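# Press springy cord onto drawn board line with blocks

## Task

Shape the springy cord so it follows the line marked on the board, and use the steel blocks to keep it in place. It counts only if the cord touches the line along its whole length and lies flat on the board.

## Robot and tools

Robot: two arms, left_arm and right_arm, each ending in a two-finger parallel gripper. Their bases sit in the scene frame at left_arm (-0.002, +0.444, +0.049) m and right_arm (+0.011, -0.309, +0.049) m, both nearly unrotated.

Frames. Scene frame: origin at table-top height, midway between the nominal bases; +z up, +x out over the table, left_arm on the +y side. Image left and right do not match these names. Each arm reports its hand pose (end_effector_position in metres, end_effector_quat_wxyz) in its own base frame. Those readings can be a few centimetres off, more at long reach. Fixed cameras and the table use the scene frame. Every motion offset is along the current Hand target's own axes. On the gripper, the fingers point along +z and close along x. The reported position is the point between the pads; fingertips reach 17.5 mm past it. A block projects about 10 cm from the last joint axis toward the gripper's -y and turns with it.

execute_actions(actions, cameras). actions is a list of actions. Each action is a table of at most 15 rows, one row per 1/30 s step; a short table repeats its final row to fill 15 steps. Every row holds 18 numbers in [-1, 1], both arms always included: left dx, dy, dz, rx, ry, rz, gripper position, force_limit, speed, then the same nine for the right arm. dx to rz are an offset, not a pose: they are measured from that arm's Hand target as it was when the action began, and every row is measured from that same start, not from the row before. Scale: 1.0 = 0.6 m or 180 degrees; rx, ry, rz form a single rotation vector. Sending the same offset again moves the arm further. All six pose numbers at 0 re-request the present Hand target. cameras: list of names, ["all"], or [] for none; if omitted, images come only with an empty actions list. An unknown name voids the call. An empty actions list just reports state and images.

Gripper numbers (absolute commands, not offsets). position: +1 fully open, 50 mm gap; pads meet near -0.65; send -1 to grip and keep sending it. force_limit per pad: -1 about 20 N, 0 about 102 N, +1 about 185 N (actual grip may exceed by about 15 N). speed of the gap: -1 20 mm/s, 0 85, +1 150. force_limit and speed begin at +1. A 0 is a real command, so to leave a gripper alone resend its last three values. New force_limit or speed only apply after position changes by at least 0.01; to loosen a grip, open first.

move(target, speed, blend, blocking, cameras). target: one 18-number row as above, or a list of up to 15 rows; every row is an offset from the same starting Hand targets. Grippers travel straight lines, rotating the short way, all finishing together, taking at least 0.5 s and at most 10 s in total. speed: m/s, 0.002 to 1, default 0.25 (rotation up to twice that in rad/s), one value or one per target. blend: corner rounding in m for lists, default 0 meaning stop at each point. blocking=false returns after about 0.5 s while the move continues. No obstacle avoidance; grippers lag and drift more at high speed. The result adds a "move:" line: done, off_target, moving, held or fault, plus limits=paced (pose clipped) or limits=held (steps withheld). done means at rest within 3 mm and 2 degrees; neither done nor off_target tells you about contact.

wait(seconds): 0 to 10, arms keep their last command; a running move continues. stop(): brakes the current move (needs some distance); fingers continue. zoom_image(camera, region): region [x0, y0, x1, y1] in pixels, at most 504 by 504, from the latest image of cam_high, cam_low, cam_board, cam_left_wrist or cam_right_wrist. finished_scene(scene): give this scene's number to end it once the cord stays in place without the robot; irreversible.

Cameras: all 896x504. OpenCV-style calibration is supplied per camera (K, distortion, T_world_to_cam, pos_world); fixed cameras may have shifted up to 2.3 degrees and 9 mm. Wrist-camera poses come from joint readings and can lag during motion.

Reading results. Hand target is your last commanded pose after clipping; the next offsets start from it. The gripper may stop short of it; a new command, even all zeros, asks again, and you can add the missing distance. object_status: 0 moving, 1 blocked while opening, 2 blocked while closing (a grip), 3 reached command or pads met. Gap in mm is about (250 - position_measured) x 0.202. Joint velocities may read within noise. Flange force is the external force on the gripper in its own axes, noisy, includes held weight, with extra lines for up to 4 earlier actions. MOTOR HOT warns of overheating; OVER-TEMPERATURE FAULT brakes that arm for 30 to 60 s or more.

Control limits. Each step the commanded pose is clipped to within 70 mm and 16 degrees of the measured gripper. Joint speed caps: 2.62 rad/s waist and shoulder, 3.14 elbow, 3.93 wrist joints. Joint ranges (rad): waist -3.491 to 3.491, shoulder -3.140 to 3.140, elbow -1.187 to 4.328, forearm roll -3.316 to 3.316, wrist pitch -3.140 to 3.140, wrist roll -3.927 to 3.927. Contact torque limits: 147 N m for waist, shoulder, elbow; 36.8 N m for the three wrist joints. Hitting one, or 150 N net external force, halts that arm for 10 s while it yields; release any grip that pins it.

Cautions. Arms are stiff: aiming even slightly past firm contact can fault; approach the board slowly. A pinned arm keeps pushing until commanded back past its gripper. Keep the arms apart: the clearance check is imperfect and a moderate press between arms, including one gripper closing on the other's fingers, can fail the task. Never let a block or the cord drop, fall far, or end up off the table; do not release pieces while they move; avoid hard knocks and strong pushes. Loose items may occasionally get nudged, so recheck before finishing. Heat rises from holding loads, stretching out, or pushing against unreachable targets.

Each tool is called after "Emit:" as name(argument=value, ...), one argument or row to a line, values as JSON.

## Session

Emit:
execute_actions(
  actions=[],
)

Emit:
zoom_image(
  camera="cam_board",
  region=[240, 150, 460, 400],
)

Emit:
zoom_image(
  camera="cam_board",
  region=[440, 150, 660, 400],
)

Scene clock: 0.00 s.
left_arm: end_effector_position=(+0.3987, +0.0332, +0.1268) position_measured=3 object_status=3 end_effector_quat_wxyz=(+0.207, -0.173, +0.724, -0.634) | right_arm: end_effector_position=(+0.5262, -0.0909, +0.2049) position_measured=3 object_status=3 end_effector_quat_wxyz=(-0.246, +0.969, -0.003, -0.031)
Joint positions: left_arm=[1.082 0.435 -0.917 1.029 -1.573 0.107] | right_arm=[-0.221 0.396 0.341 -0.473 -1.685 -1.37]
Joint velocities: within noise
Flange force (N): no reading
Hand target: left_arm +0.3987, +0.0332, +0.1268; +0.207, -0.173, +0.724, -0.634 | right_arm +0.5262, -0.0909, +0.2049; -0.246, +0.969, -0.003, -0.031
Tool commands: left_gripper/position=+1.0 left_gripper/force_limit=+1.0 left_gripper/speed=+1.0 right_gripper/position=+1.0 right_gripper/force_limit=+1.0 right_gripper/speed=+1.0
camera_calibration:
cam_left_wrist: T_world_to_cam=[[-0.854114, -0.514025, -0.0791664, 0.377799], [-0.167815, 0.41646, -0.893532, 0.179923], [0.492267, -0.749893, -0.441965, 0.0157066], [0, 0, 0, 1]] pos_world=[0.345145, 0.131045, 0.197618]
cam_right_wrist: T_world_to_cam=[[0.998847, 0.0209911, -0.0431735, -0.506485], [0.0154228, -0.991975, -0.125487, -0.0625536], [-0.0454612, 0.124676, -0.991155, 0.368756], [0, 0, 0, 1]] pos_world=[0.523629, -0.0973951, 0.335778]

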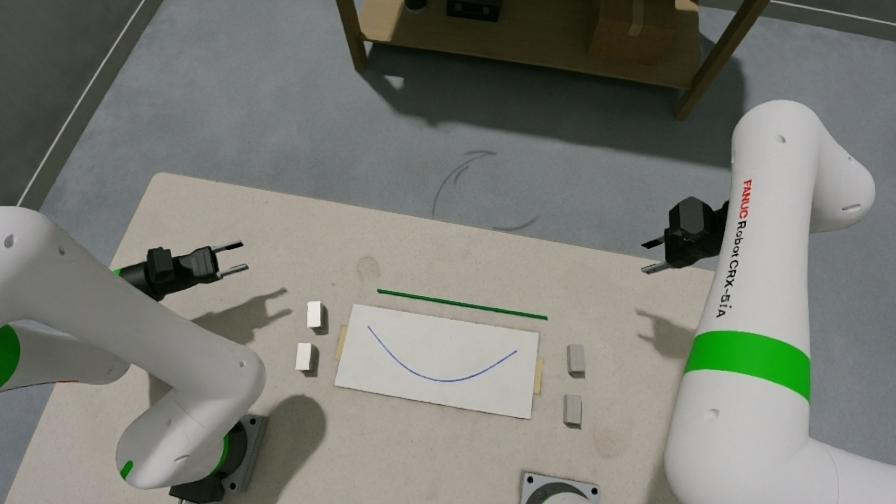

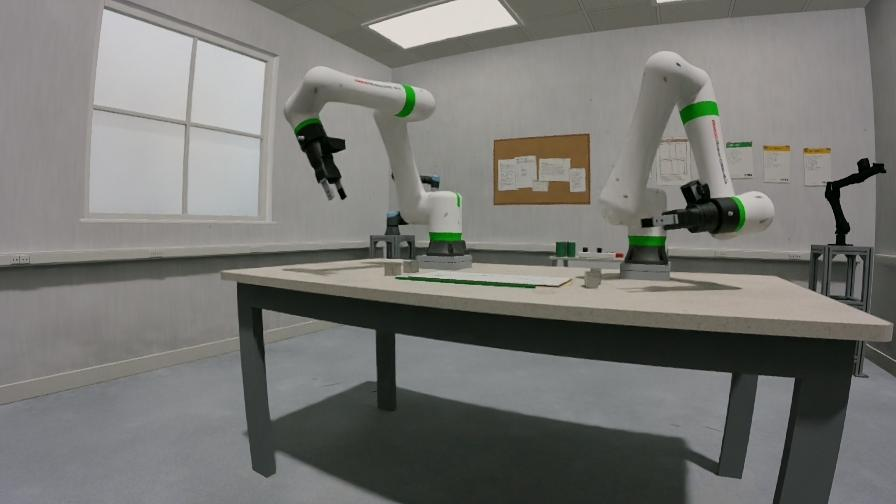

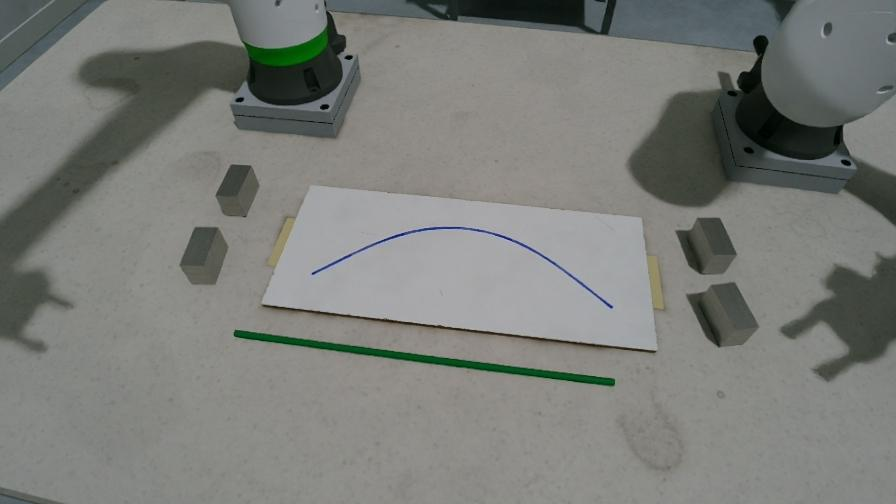

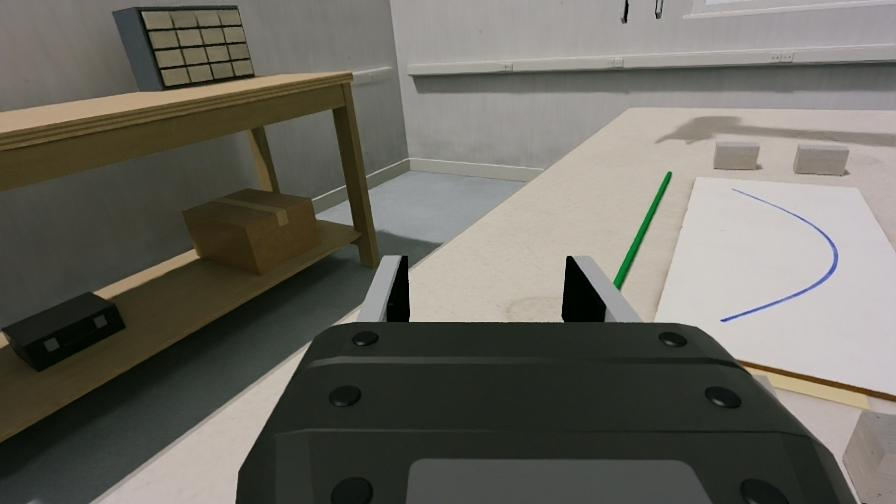

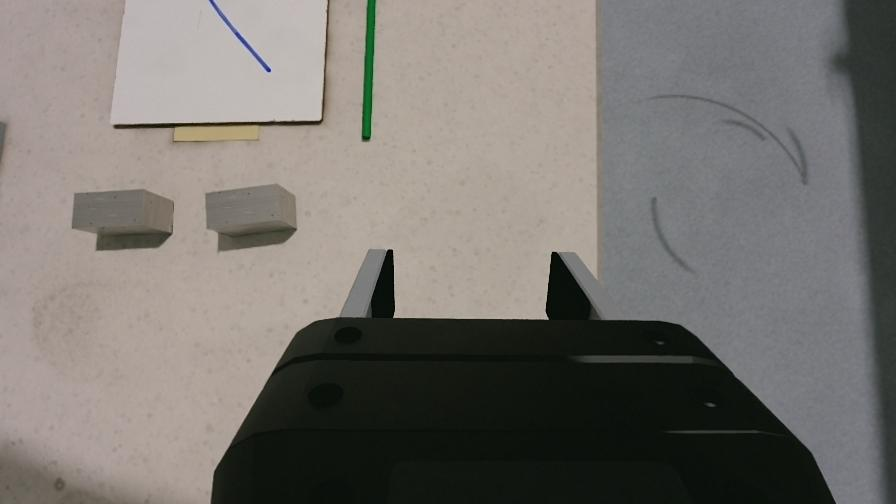

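Scaled by 2.016 from the camera's 896x504 image, which has a finer 1280x720 frame.

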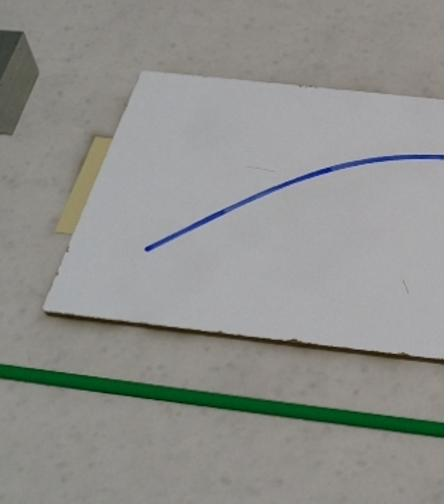

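Scaled by 2.016 from the camera's 896x504 image, which has a finer 1280x720 frame.

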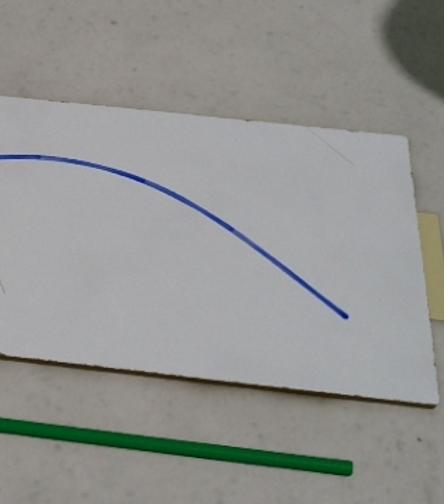

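Emit:
zoom_image(
  camera="cam_board",
  region=[170, 150, 270, 290],
)

Emit:
zoom_image(
  camera="cam_board",
  region=[670, 210, 770, 350],
)

Scaled by 3.600 from the camera's 896x504 image, which has a finer 1280x720 frame.

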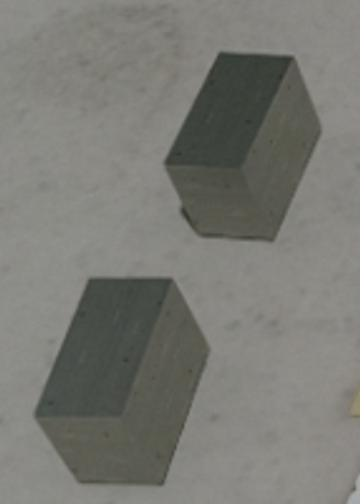

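Scaled by 3.600 from the camera's 896x504 image, which has a finer 1280x720 frame.

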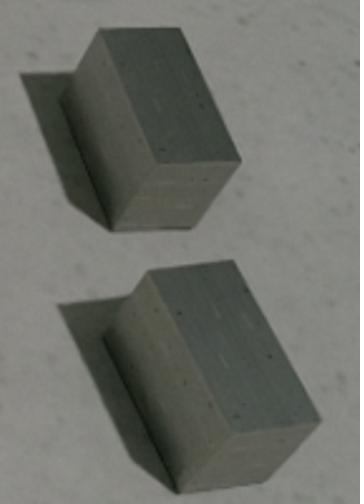

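Emit:
move(
  target=[0.2198,-0.0588,0.1707,-0.3017,0.4204,0.4404,1,-0.8,0,-0.282,-0.033,0.2373,-0.1344,-0.1203,-0.5336,1,-0.8,0],
  speed=0.4,
  cameras=["cam_left_wrist","cam_right_wrist"],
)

Scene clock: 43.47 s.
left_arm: end_effector_position=(+0.3389, -0.1261, +0.1398) position_measured=3 object_status=3 end_effector_quat_wxyz=(+0.000, +0.591, +0.807, +0.000) | right_arm: end_effector_position=(+0.3494, -0.0072, +0.0999) position_measured=3 object_status=3 end_effector_quat_wxyz=(+0.000, +0.656, +0.755, +0.000)
Joint positions: left_arm=[0.012 -0.174 -0.493 0.001 -1.252 0.294] | right_arm=[0.36 -0.168 -0.586 -0.001 -1.152 -0.22]
Flange force (N): left_arm=[1.3 2.0 -0.5] | right_arm=[0.3 1.5 -2.8]
Hand target: left_arm +0.3389, -0.1261, +0.1398; +0.000, +0.591, +0.807, +0.000 | right_arm +0.3494, -0.0072, +0.0999; +0.000, +0.656, +0.755, +0.000
Off the commanded pose: left_arm 0.000 m, 0 deg | right_arm 0.000 m, 0 deg.
move: done
camera_calibration:
cam_left_wrist: T_world_to_cam=[[-0.303758, 0.952749, -0.000633267, 0.23333], [0.895176, 0.28563, 0.342161, -0.301715], [0.326175, 0.103367, -0.939641, 0.164941], [0, 0, 0, 1]] pos_world=[0.287165, -0.153175, 0.258369]
cam_right_wrist: T_world_to_cam=[[-0.157718, 0.987418, 0.0114599, 0.0694186], [0.920273, 0.142765, 0.364302, -0.346862], [0.358082, 0.0680032, -0.931211, 0.0988097], [0, 0, 0, 1]] pos_world=[0.294774, -0.0257448, 0.217579]
Images, in order (width x height): cam_left_wrist 896x504, cam_right_wrist 896x504.

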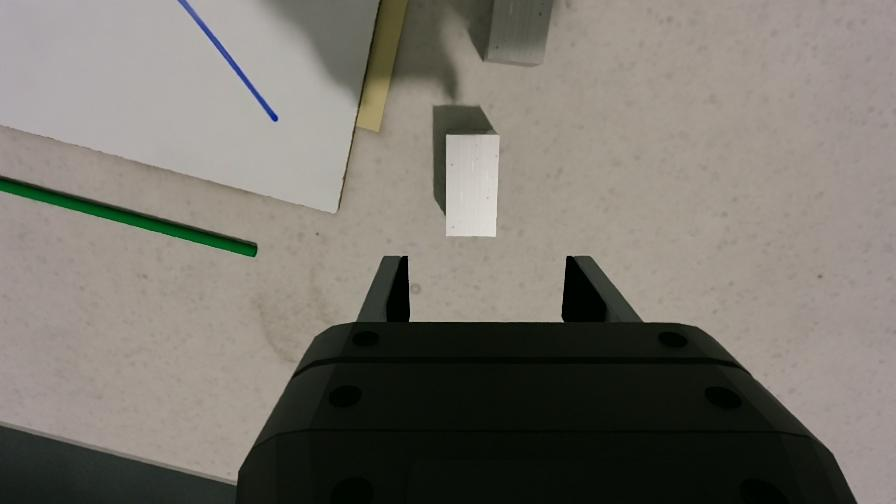

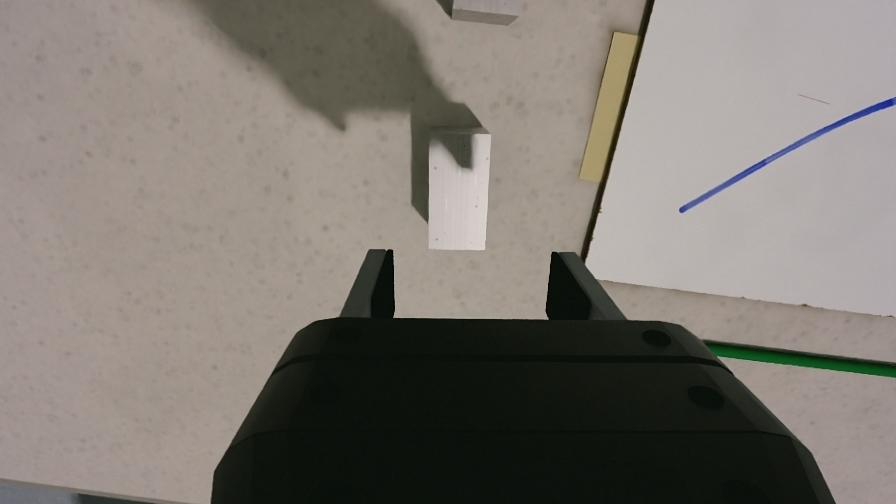

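Emit:
move(
  target=[
    [0.0045,0,0.2597,0,0,0,1,-0.8,-0.5,-0.0032,0,0.1932,0,0,0,1,-0.8,-0.5],
    [0.0045,0,0.2597,0,0,0,-1,-0.8,-0.5,-0.0032,0,0.1932,0,0,0,-1,-0.8,-0.5],
    [0.0045,0,0.1597,0,0,0,-1,-0.8,-0.5,-0.0032,0,0.0932,0,0,0,-1,-0.8,-0.5],
    [-0.2025,-0.126,0.1597,0,0,-0.205,-1,-0.8,-0.5,0.2463,-0.0383,0.0932,0,0,0.3,-1,-0.8,-0.5],
    [-0.2025,-0.126,0.2472,0,0,-0.205,-1,-0.8,-0.5,0.2463,-0.0383,0.1807,0,0,0.3,-1,-0.8,-0.5],
  ],
  speed=[0.12,0.1,0.2,0.35,0.1],
  cameras=["cam_left_wrist","cam_right_wrist"],
)

Scene clock: 62.60 s.
left_arm: end_effector_position=(+0.3035, -0.2648, -0.0084) position_measured=103 object_status=2 end_effector_quat_wxyz=(+0.000, +0.305, +0.952, +0.000) | right_arm: end_effector_position=(+0.3060, +0.1361, -0.0085) position_measured=103 object_status=2 end_effector_quat_wxyz=(+0.000, +0.927, +0.375, +0.000)
Joint positions: left_arm=[-0.388 0.144 -0.58 0.001 -0.847 1.339] | right_arm=[0.816 -0.024 -0.761 -0.001 -0.834 -1.619]
Flange force (N): left_arm=[-2.1 2.1 7.1] | right_arm=[2.0 0.0 2.9]
Hand target: left_arm +0.3036, -0.2649, -0.0084; +0.000, +0.305, +0.952, +0.000 | right_arm +0.3061, +0.1360, -0.0085; +0.000, +0.927, +0.375, +0.000
Off the commanded pose: left_arm 0.000 m, 0 deg | right_arm 0.000 m, 0 deg.
move: done
camera_calibration:
cam_left_wrist: T_world_to_cam=[[-0.814916, 0.579579, -0.000227972, 0.41098], [0.544607, 0.765878, 0.341812, 0.0539858], [0.198281, 0.278424, -0.939768, 0.136764], [0, 0, 0, 1]] pos_world=[0.278396, -0.317621, 0.110167]
cam_right_wrist: T_world_to_cam=[[0.70632, 0.707804, 0.0112259, -0.303996], [0.656485, -0.660877, 0.363688, -0.0978615], [0.264838, -0.24951, -0.931453, 0.075445], [0, 0, 0, 1]] pos_world=[0.258982, 0.169319, 0.109277]
Images, in order (width x height): cam_left_wrist 896x504, cam_right_wrist 896x504.

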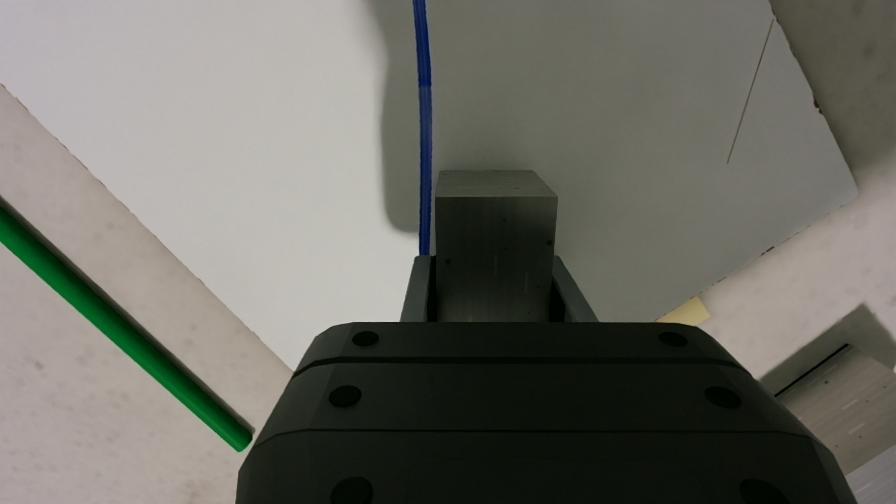

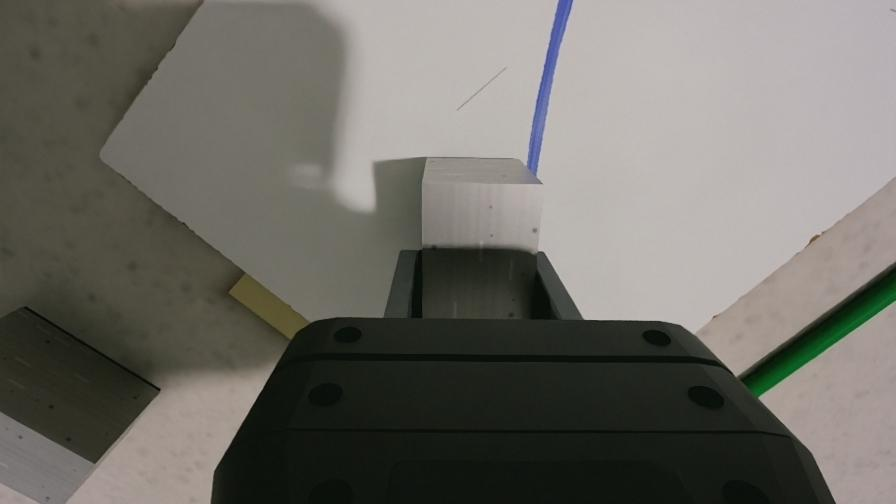

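Emit:
move(
  target=[
    [-0.0017,0,0.0008,0,0,0,-1,-0.8,-0.5,0,0,0.0008,0,0,0,-1,-0.8,-0.5],
    [-0.0017,0,0.0008,0,0,0,1,-0.8,-0.8,0,0,0.0008,0,0,0,1,-0.8,-0.8],
    [0,0,-0.2,0,0,0,1,-0.8,-0.8,0,0,-0.2,0,0,0,1,-0.8,-0.8],
    [-0.3825,-0.1472,-0.0473,0,0,-0.2044,0.175,-0.8,-0.8,0,0.1,-0.3,0,0,0,1,-0.8,-0.8],
  ],
  speed=[0.05,0.05,0.25,0.25],
  cameras=["cam_left_wrist","cam_right_wrist"],
)

Scene clock: 83.37 s.
left_arm: end_effector_position=(+0.4391, -0.4701, +0.0202) position_measured=126 object_status=0 end_effector_quat_wxyz=(+0.000, -0.011, +1.000, +0.000) | right_arm: end_effector_position=(+0.3478, +0.0927, +0.1715) position_measured=3 object_status=3 end_effector_quat_wxyz=(+0.000, +0.927, +0.375, +0.000)
Joint positions: left_arm=[-0.616 0.626 0.188 0.001 -1.132 2.208] | right_arm=[0.63 -0.203 -0.438 -0.001 -1.334 -1.432]
Flange force (N): left_arm=[-2.0 -0.2 0.0] | right_arm=[1.9 0.6 -2.9]
Hand target: left_arm +0.4391, -0.4701, +0.0202; +0.000, -0.011, +1.000, +0.000 | right_arm +0.3478, +0.0927, +0.1715; +0.000, +0.927, +0.375, +0.000
Off the commanded pose: left_arm 0.000 m, 0 deg | right_arm 0.000 m, 0 deg.
move: done
camera_calibration:
cam_left_wrist: T_world_to_cam=[[-0.999712, -0.0240006, 0.000283683, 0.437746], [-0.0224607, 0.939606, 0.341521, 0.458276], [-0.00846326, 0.341416, -0.939874, 0.314299], [0, 0, 0, 1]] pos_world=[0.450573, -0.527399, 0.138766]
cam_right_wrist: T_world_to_cam=[[0.706273, 0.707851, 0.0112007, -0.304807], [0.656536, -0.660826, 0.363689, -0.219339], [0.264839, -0.24951, -0.931453, 0.221259], [0, 0, 0, 1]] pos_world=[0.300683, 0.126019, 0.289277]
Images, in order (width x height): cam_left_wrist 896x504, cam_right_wrist 896x504.

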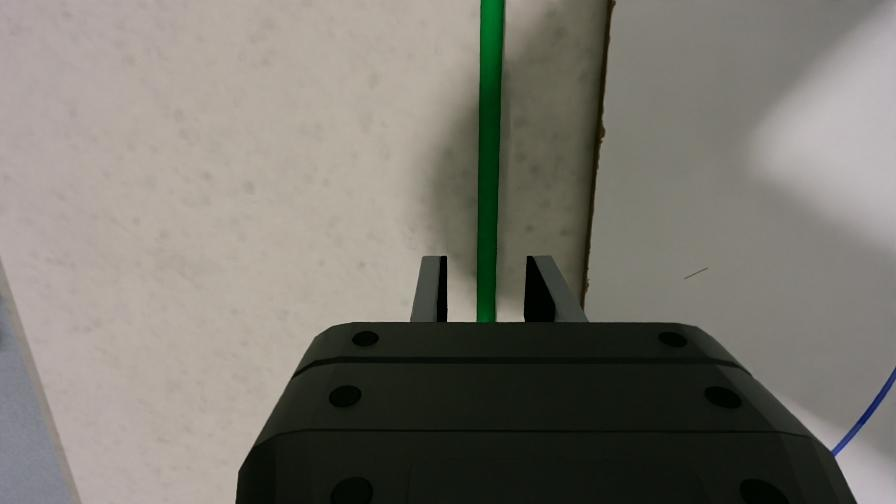

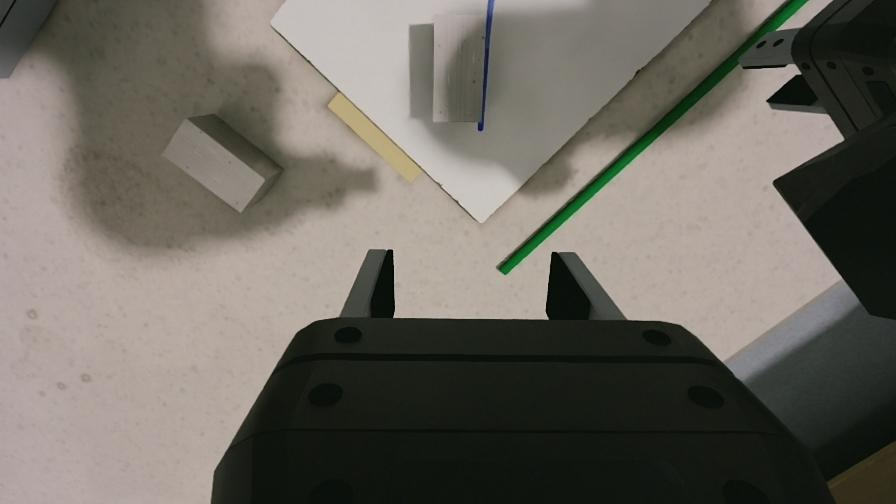

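Emit:
move(
  target=[
    [0,0,0.0795,0,0,0,0.175,-0.8,-0.8,0,0,0,0,0,0,1,-0.8,-0.8],
    [0,0,0.0795,0,0,0,-1,-0.8,-0.6,0,0,0,0,0,0,1,-0.8,-0.8],
    [0,0,0.017,0,0,0,-1,-0.8,-0.6,0,0,0,0,0,0,1,-0.8,-0.8],
    [0.1257,0.0555,0.03,0,0,-0.0056,-1,-0.8,-0.6,0,0,0,0,0,0,1,-0.8,-0.8],
    [0.1257,0.0555,0.0662,0,0,-0.0056,-1,-0.8,-0.6,0,0,0,0,0,0,1,-0.8,-0.8],
  ],
  speed=[0.12,0.1,0.12,0.12,0.06],
  cameras=["cam_board"],
)

Scene clock: 97.07 s.
left_arm: end_effector_position=(+0.3629, -0.4385, -0.0195) position_measured=214 object_status=2 end_effector_quat_wxyz=(+0.000, -0.020, +1.000, +0.000) | right_arm: end_effector_position=(+0.3478, +0.0927, +0.1715) position_measured=3 object_status=3 end_effector_quat_wxyz=(+0.000, +0.927, +0.375, +0.000)
Joint positions: left_arm=[-0.649 0.515 -0.097 0.001 -0.958 2.259] | right_arm=[0.63 -0.203 -0.438 -0.001 -1.334 -1.432]
Flange force (N): left_arm=[-2.0 -0.1 0.7] | right_arm=[2.1 0.6 -3.1]
Hand target: left_arm +0.3629, -0.4385, -0.0195; +0.000, -0.020, +1.000, +0.000 | right_arm +0.3478, +0.0927, +0.1715; +0.000, +0.927, +0.375, +0.000
Off the commanded pose: left_arm 0.000 m, 0 deg | right_arm 0.000 m, 0 deg.
move: done
Images, in order (width x height): cam_board 896x504.

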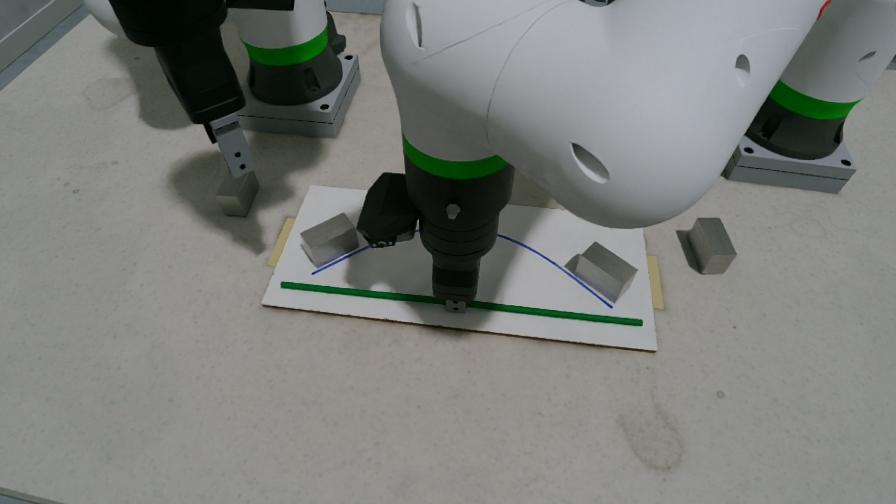

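Emit:
move(
  target=[
    [0,0,0,0,0,0,0.1,-0.8,-0.8,0,0,0,0,0,0,1,-0.8,-0.8],
    [0,0,-0.2325,0,0,0,0.1,-0.8,-0.8,0,0,0,0,0,0,1,-0.8,-0.8],
    [0.188,0.5145,-0.174,0,0,0.453,1,-0.8,-0.8,-0.259,-0.0085,0.2025,0,0,-0.277,1,-0.8,-0.8],
  ],
  speed=[0.1,0.25,0.4],
  cameras=["cam_board","cam_left_wrist","cam_right_wrist"],
)

Scene clock: 107.90 s.
left_arm: end_effector_position=(+0.2379, -0.1345, +0.0846) position_measured=3 object_status=3 end_effector_quat_wxyz=(+0.000, +0.638, +0.770, +0.000) | right_arm: end_effector_position=(+0.2324, -0.0114, +0.0499) position_measured=3 object_status=3 end_effector_quat_wxyz=(+0.000, +0.683, +0.731, +0.000)
Joint positions: left_arm=[-0.017 -0.393 -0.786 0.001 -1.177 0.205] | right_arm=[0.542 -0.503 -0.934 -0.001 -1.139 -0.475]
Flange force (N): left_arm=[3.7 1.5 0.1] | right_arm=[0.5 2.2 -2.7]
Hand target: left_arm +0.2379, -0.1345, +0.0846; +0.000, +0.638, +0.770, +0.000 | right_arm +0.2324, -0.0114, +0.0499; +0.000, +0.683, +0.731, +0.000
Off the commanded pose: left_arm 0.000 m, 0 deg | right_arm 0.000 m, 0 deg.
move: done
camera_calibration:
cam_left_wrist: T_world_to_cam=[[-0.188137, 0.982143, -0.000568657, 0.186968], [0.922789, 0.176965, 0.342264, -0.211151], [0.336252, 0.0638675, -0.939604, 0.139094], [0, 0, 0, 1]] pos_world=[0.183253, -0.155147, 0.203069]
cam_right_wrist: T_world_to_cam=[[-0.0857767, 0.996248, 0.0114589, 0.0391525], [0.92822, 0.0757299, 0.364243, -0.223086], [0.362009, 0.04188, -0.931233, 0.0932851], [0, 0, 0, 1]] pos_world=[0.176661, -0.0260181, 0.167679]
Images, in order (width x height): cam_board 896x504, cam_left_wrist 896x504, cam_right_wrist 896x504.

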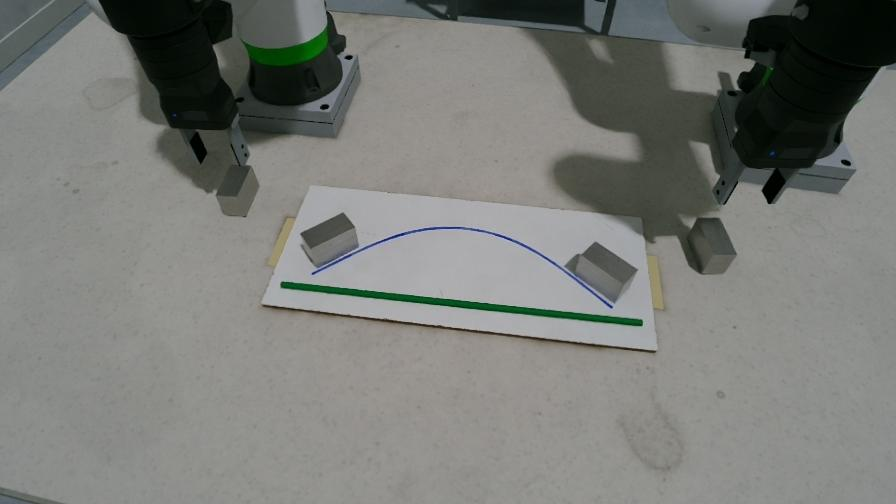

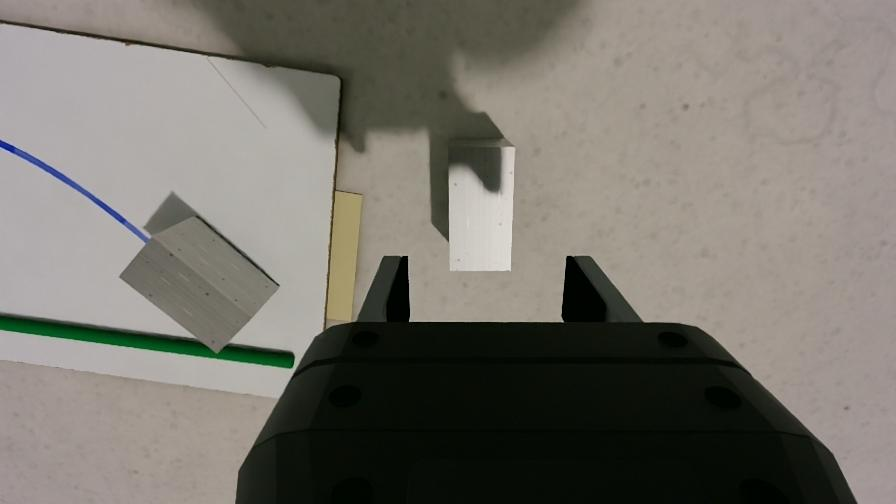

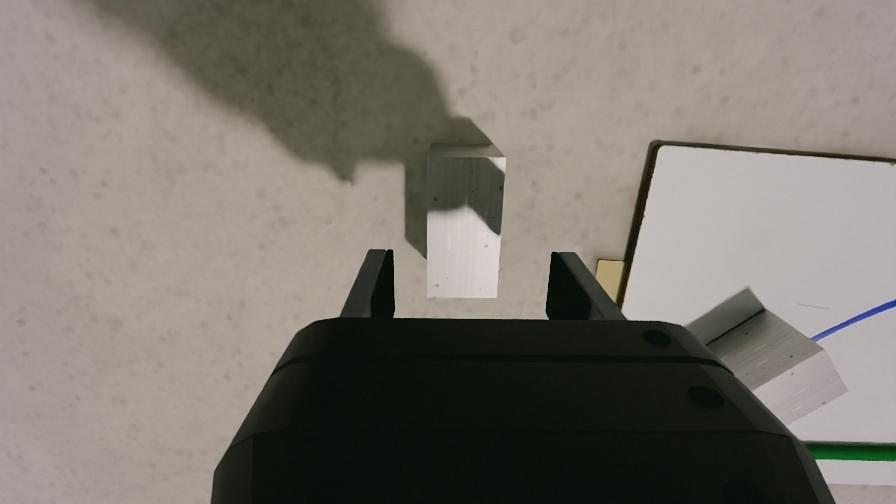

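Emit:
move(
  target=[
    [0.0078,0,0.1677,0,0,0,1,-0.8,-0.5,0,0,0.1098,0,0,0,1,-0.8,-0.5],
    [0.0078,0,0.1677,0,0,0,-1,-0.8,-0.5,0,0,0.1098,0,0,0,-1,-0.8,-0.5],
    [0.0078,0,0.03,0,0,0,-1,-0.8,-0.5,0,0,-0.04,0,0,0,-1,-0.8,-0.5],
    [0.0078,0,0.03,0,0,0,-1,-0.8,-0.5,0.4383,0.3108,-0.04,0,0,0.029,-1,-0.8,-0.5],
  ],
  speed=[0.12,0.1,0.2,0.35],
)

Emit:
move(
  target=[
    [0,0,0,0,0,0,-1,-0.8,-0.5,0,0,0.1348,0,0,0,-1,-0.8,-0.5],
    [0,0,0,0,0,0,-1,-0.8,-0.5,0.0005,-0.1767,0.1348,0,0,0,-1,-0.8,-0.5],
  ],
  speed=[0.12,0.06],
  cameras=["cam_board","cam_right_wrist"],
)

Scene clock: 119.10 s.
left_arm: end_effector_position=(+0.2370, -0.1299, +0.0666) position_measured=103 object_status=2 end_effector_quat_wxyz=(+0.000, +0.638, +0.770, +0.000) | right_arm: end_effector_position=(+0.4008, +0.2635, +0.0742) position_measured=103 object_status=2 end_effector_quat_wxyz=(+0.000, +0.715, +0.699, +0.000)
Joint positions: left_arm=[0.002 -0.378 -0.823 0.001 -1.126 0.185] | right_arm=[0.856 0.197 -0.283 -0.001 -1.091 -0.879]
Flange force (N): left_arm=[1.9 2.0 5.1] | right_arm=[2.1 2.5 2.6]
Hand target: left_arm +0.2370, -0.1299, +0.0666; +0.000, +0.638, +0.770, +0.000 | right_arm +0.4008, +0.2635, +0.0741; +0.000, +0.715, +0.699, +0.000
Off the commanded pose: left_arm 0.000 m, 0 deg | right_arm 0.000 m, 0 deg.
move: done

Scene clock: 122.03 s.
left_arm: end_effector_position=(+0.2370, -0.1299, +0.0666) position_measured=103 object_status=2 end_effector_quat_wxyz=(+0.000, +0.638, +0.770, +0.000) | right_arm: end_effector_position=(+0.2948, +0.2664, -0.0067) position_measured=103 object_status=2 end_effector_quat_wxyz=(+0.000, +0.715, +0.699, +0.000)
Joint positions: left_arm=[0.002 -0.378 -0.823 0.001 -1.126 0.185] | right_arm=[1.068 0.128 -0.593 -0.001 -0.849 -1.091]
Flange force (N): left_arm=[2.6 1.7 5.1] | right_arm=[1.4 1.9 3.1]
Hand target: left_arm +0.2370, -0.1299, +0.0666; +0.000, +0.638, +0.770, +0.000 | right_arm +0.2948, +0.2663, -0.0067; +0.000, +0.715, +0.699, +0.000
Off the commanded pose: left_arm 0.000 m, 0 deg | right_arm 0.000 m, 0 deg.
move: done
camera_calibration:
cam_right_wrist: T_world_to_cam=[[0.00519724, 0.99992, 0.0114914, -0.259432], [0.931292, -0.00902558, 0.364163, -0.259665], [0.364238, 0.00880916, -0.931264, 0.014429], [0, 0, 0, 1]] pos_world=[0.237917, 0.256941, 0.110979]
Images, in order (width x height): cam_board 896x504, cam_right_wrist 896x504.

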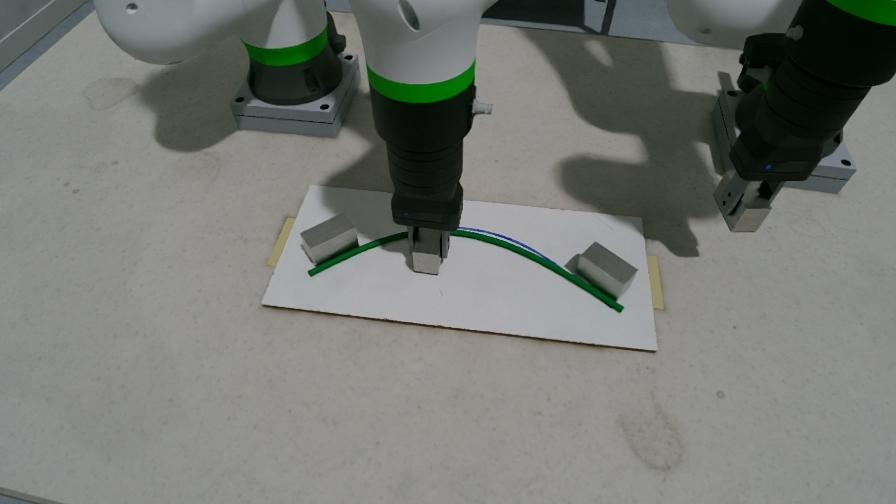

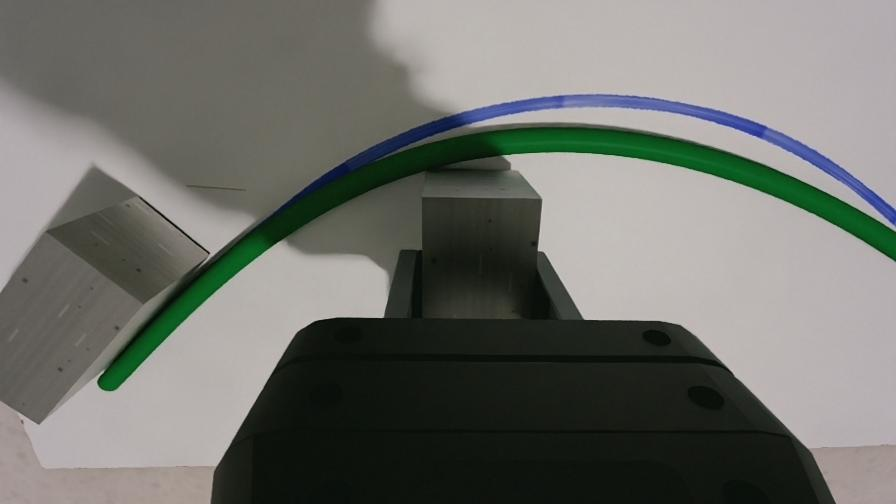

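Emit:
move(
  target=[
    [0,0,0,0,0,0,-1,-0.8,-0.5,0,-0.0117,0,0,0,0,-1,-0.8,-0.5],
    [0,0,0,0,0,0,-1,-0.8,-0.5,0,-0.0117,0.003,0,0,0,-1,-0.8,-0.5],
    [0,0,0,0,0,0,-1,-0.8,-0.5,0,-0.0117,0.003,0,0,0,1,-0.8,-0.8],
    [0,0,0,0,0,0,-1,-0.8,-0.5,0,-0.0117,-0.18,0,0,0,1,-0.8,-0.8],
    [-0.465,0.1292,0,0,0,0.0594,-1,-0.8,-0.5,-0.417,-0.0175,-0.25,0,0,0,1,-0.8,-0.8],
  ],
  speed=[0.05,0.02,0.1,0.25,0.35],
)

Emit:
move(
  target=[
    [0,0,0.1202,0,0,0,-1,-0.8,-0.5,0,0,0,0,0,0,1,-0.8,-0.8],
    [0,-0.1083,0.1202,0,0,0,-1,-0.8,-0.5,0,0,0,0,0,0,1,-0.8,-0.8],
  ],
  speed=[0.12,0.06],
  cameras=["cam_left_wrist"],
)

Scene clock: 136.17 s.
left_arm: end_effector_position=(+0.3652, -0.3895, +0.0668) position_measured=103 object_status=2 end_effector_quat_wxyz=(+0.000, +0.707, +0.707, +0.000) | right_arm: end_effector_position=(+0.2784, +0.0164, +0.1431) position_measured=3 object_status=3 end_effector_quat_wxyz=(+0.000, +0.715, +0.699, +0.000)
Joint positions: left_arm=[-0.571 0.33 -0.132 0.001 -1.108 0.572] | right_arm=[0.543 -0.432 -0.666 -0.001 -1.336 -0.566]
Flange force (N): left_arm=[-0.4 2.6 5.8] | right_arm=[0.5 1.3 -2.9]
Hand target: left_arm +0.3652, -0.3895, +0.0668; +0.000, +0.707, +0.707, +0.000 | right_arm +0.2784, +0.0164, +0.1431; +0.000, +0.715, +0.699, +0.000
Off the commanded pose: left_arm 0.000 m, 0 deg | right_arm 0.000 m, 0 deg.
move: done

Scene clock: 138.33 s.
left_arm: end_effector_position=(+0.3003, -0.3897, -0.0053) position_measured=103 object_status=2 end_effector_quat_wxyz=(+0.000, +0.707, +0.707, +0.000) | right_arm: end_effector_position=(+0.2784, +0.0164, +0.1431) position_measured=3 object_status=3 end_effector_quat_wxyz=(+0.000, +0.715, +0.699, +0.000)
Joint positions: left_arm=[-0.646 0.333 -0.326 0.001 -0.911 0.647] | right_arm=[0.543 -0.432 -0.666 -0.001 -1.336 -0.566]
Flange force (N): left_arm=[-0.3 2.3 5.8] | right_arm=[0.5 2.3 -3.2]
Hand target: left_arm +0.3002, -0.3897, -0.0053; +0.000, +0.707, +0.707, +0.000 | right_arm +0.2784, +0.0164, +0.1431; +0.000, +0.715, +0.699, +0.000
Off the commanded pose: left_arm 0.000 m, 0 deg | right_arm 0.000 m, 0 deg.
move: done
camera_calibration:
cam_left_wrist: T_world_to_cam=[[-0.00263007, 0.999996, -0.000673097, 0.400654], [0.93953, 0.00270155, 0.342457, -0.265606], [0.342458, 0.000268292, -0.939533, 0.0233533], [0, 0, 0, 1]] pos_world=[0.242601, -0.399941, 0.11317]
Images, in order (width x height): cam_left_wrist 896x504.

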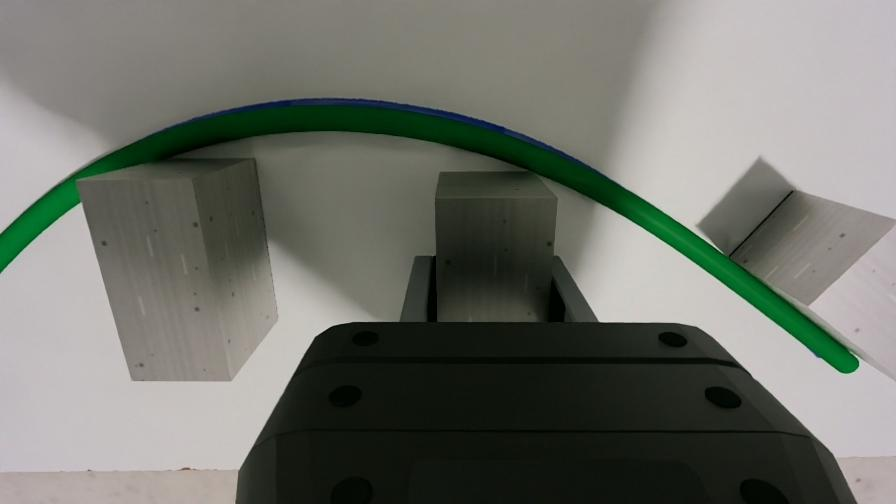

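Emit:
move(
  target=[0,-0.0075,0,0,0,0,-1,-0.8,-0.5,0,0,0,0,0,0,1,-0.8,-0.8],
  speed=0.04,
  cameras=["cam_board","cam_left_wrist","cam_right_wrist"],
)

Emit:
zoom_image(
  camera="cam_board",
  region=[290, 190, 470, 290],
)

Scene clock: 143.30 s.
left_arm: end_effector_position=(+0.2957, -0.3897, -0.0053) position_measured=103 object_status=2 end_effector_quat_wxyz=(+0.000, +0.707, +0.707, +0.000) | right_arm: end_effector_position=(+0.2784, +0.0164, +0.1431) position_measured=3 object_status=3 end_effector_quat_wxyz=(+0.000, +0.715, +0.699, +0.000)
Joint positions: left_arm=[-0.652 0.328 -0.334 0.001 -0.909 0.653] | right_arm=[0.543 -0.432 -0.666 -0.001 -1.336 -0.566]
Flange force (N): left_arm=[0.1 3.1 5.6] | right_arm=[0.6 2.0 -3.1]
Hand target: left_arm +0.2957, -0.3897, -0.0053; +0.000, +0.707, +0.707, +0.000 | right_arm +0.2784, +0.0164, +0.1431; +0.000, +0.715, +0.699, +0.000
Off the commanded pose: left_arm 0.000 m, 0 deg | right_arm 0.000 m, 0 deg.
move: done
camera_calibration:
cam_left_wrist: T_world_to_cam=[[-0.00266385, 0.999996, -0.000578987, 0.40054], [0.939529, 0.00270105, 0.342457, -0.261379], [0.342458, 0.00036828, -0.939533, 0.0249343], [0, 0, 0, 1]] pos_world=[0.238101, -0.399841, 0.11317]
cam_right_wrist: T_world_to_cam=[[0.00519616, 0.99992, 0.0114909, -0.0110882], [0.931292, -0.00902444, 0.364163, -0.3012], [0.364238, 0.00880917, -0.931264, 0.162108], [0, 0, 0, 1]] pos_world=[0.221517, 0.00694109, 0.260779]
Images, in order (width x height): cam_board 896x504, cam_left_wrist 896x504, cam_right_wrist 896x504.

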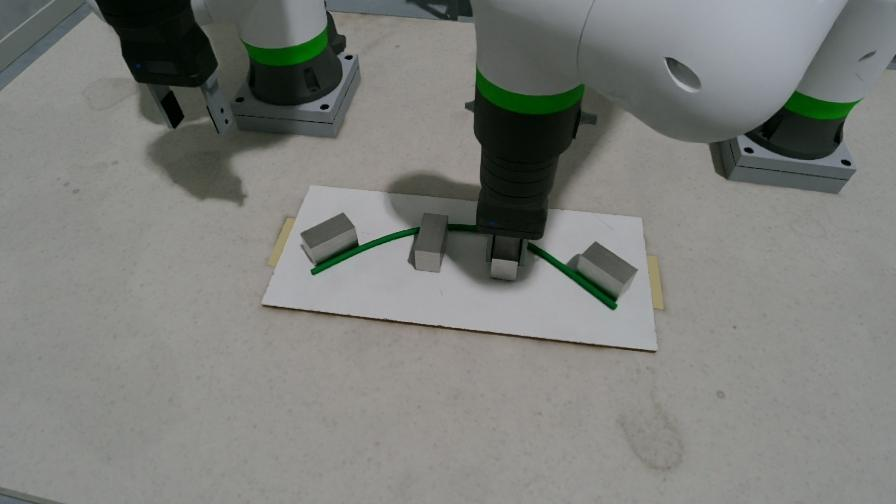

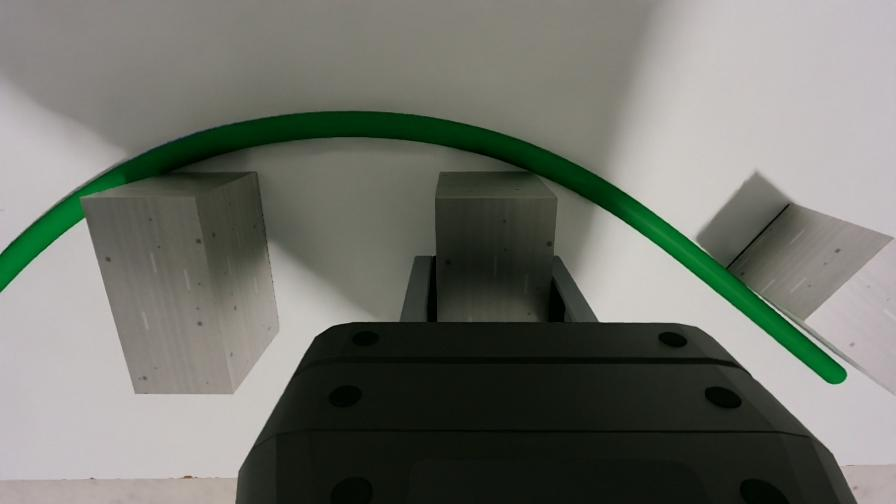

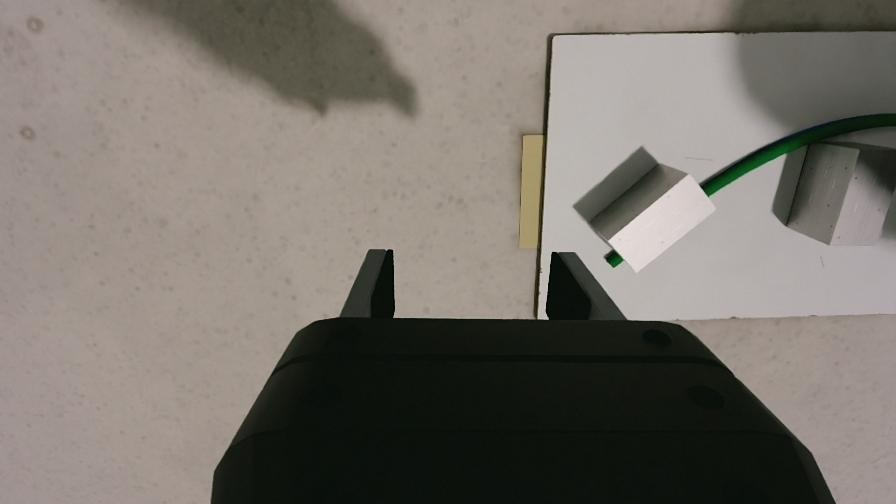

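Scaled by 2.800 from the camera's 896x504 image, which has a finer 1280x720 frame.

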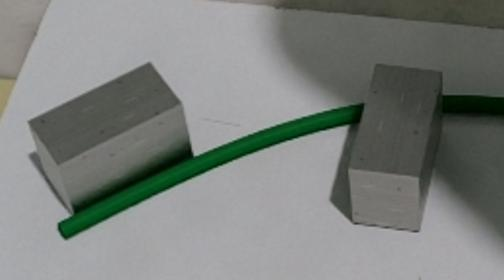

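Emit:
move(
  target=[
    [0,0,0.002,0,0,0,-1,-0.8,-0.5,0,0,0,0,0,0,1,-0.8,-0.8],
    [0,0,0.002,0,0,0,1,-0.8,-0.8,0,0,0,0,0,0,1,-0.8,-0.8],
    [0,0,-0.17,0,0,0,1,-0.8,-0.8,0,0,0,0,0,0,1,-0.8,-0.8],
    [0.3,0,-0.3,0,0,0,1,-0.8,-0.8,0.12,0,0,0,0,0,1,-0.8,-0.8],
  ],
  speed=[0.02,0.1,0.25,0.35],
  cameras=["cam_board","cam_high","cam_right_wrist"],
)

Emit:
zoom_image(
  camera="cam_board",
  region=[450, 200, 640, 320],
)

Emit:
zoom_image(
  camera="cam_right_wrist",
  region=[400, 60, 896, 300],
)

Scene clock: 155.80 s.
left_arm: end_effector_position=(+0.2956, -0.2095, +0.1745) position_measured=3 object_status=3 end_effector_quat_wxyz=(+0.000, +0.707, +0.707, +0.000) | right_arm: end_effector_position=(+0.2801, +0.0883, +0.1431) position_measured=3 object_status=3 end_effector_quat_wxyz=(+0.000, +0.715, +0.699, +0.000)
Joint positions: left_arm=[-0.249 -0.198 -0.428 0.001 -1.34 0.249] | right_arm=[0.763 -0.382 -0.635 -0.001 -1.317 -0.787]
Flange force (N): left_arm=[2.5 1.3 -0.7] | right_arm=[1.0 1.9 -3.3]
Hand target: left_arm +0.2956, -0.2095, +0.1745; +0.000, +0.707, +0.707, +0.000 | right_arm +0.2801, +0.0883, +0.1431; +0.000, +0.715, +0.699, +0.000
Off the commanded pose: left_arm 0.000 m, 0 deg | right_arm 0.000 m, 0 deg.
move: done
camera_calibration:
cam_right_wrist: T_world_to_cam=[[0.00519616, 0.99992, 0.0114909, -0.0829924], [0.931292, -0.00902444, 0.364163, -0.302171], [0.364238, 0.00880917, -0.931264, 0.160949], [0, 0, 0, 1]] pos_world=[0.223217, 0.0788411, 0.260879]
Images, in order (width x height): cam_high 896x504, cam_board 896x504, cam_right_wrist 896x504.

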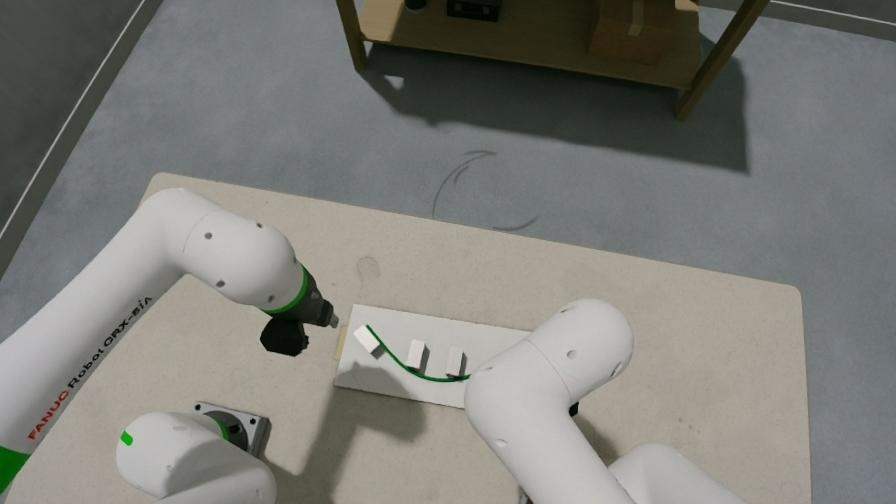

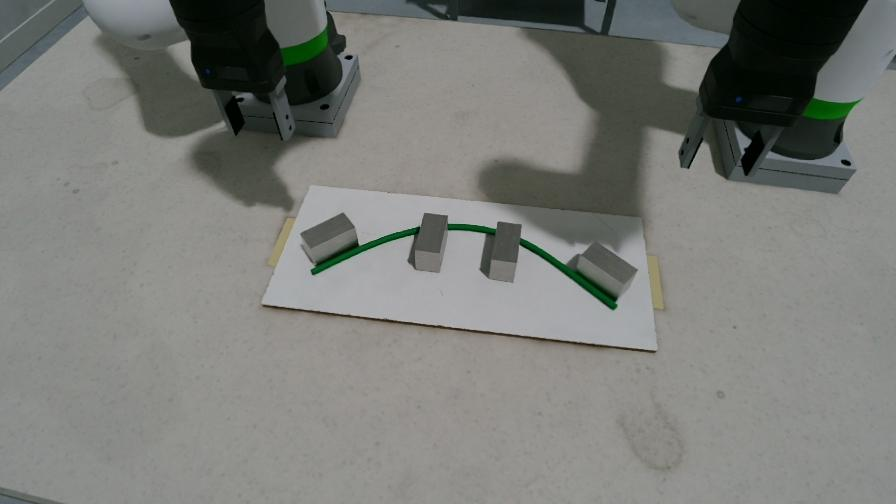

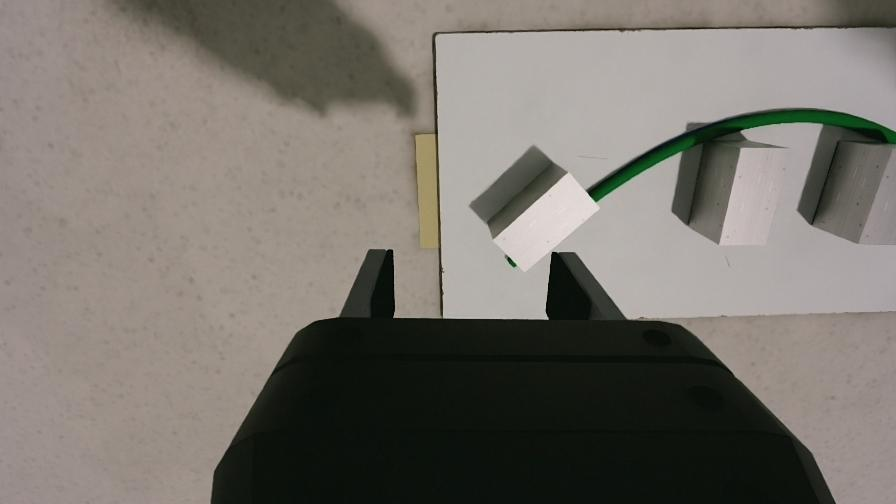

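Scaled by 2.653 from the camera's 896x504 image, which has a finer 1280x720 frame.

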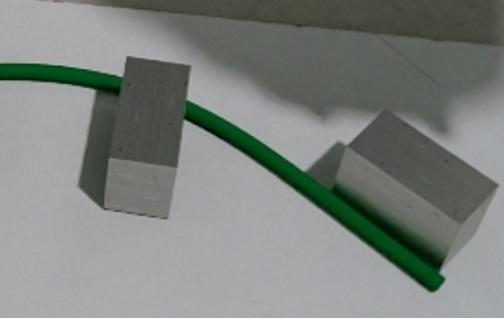

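Scaled by 1.016 from the camera's 896x504 image, which has a finer 1280x720 frame.

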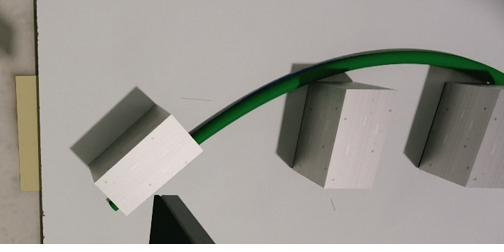

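Emit:
finished_scene(
  scene=2,
)

The scene is finished: the task was done.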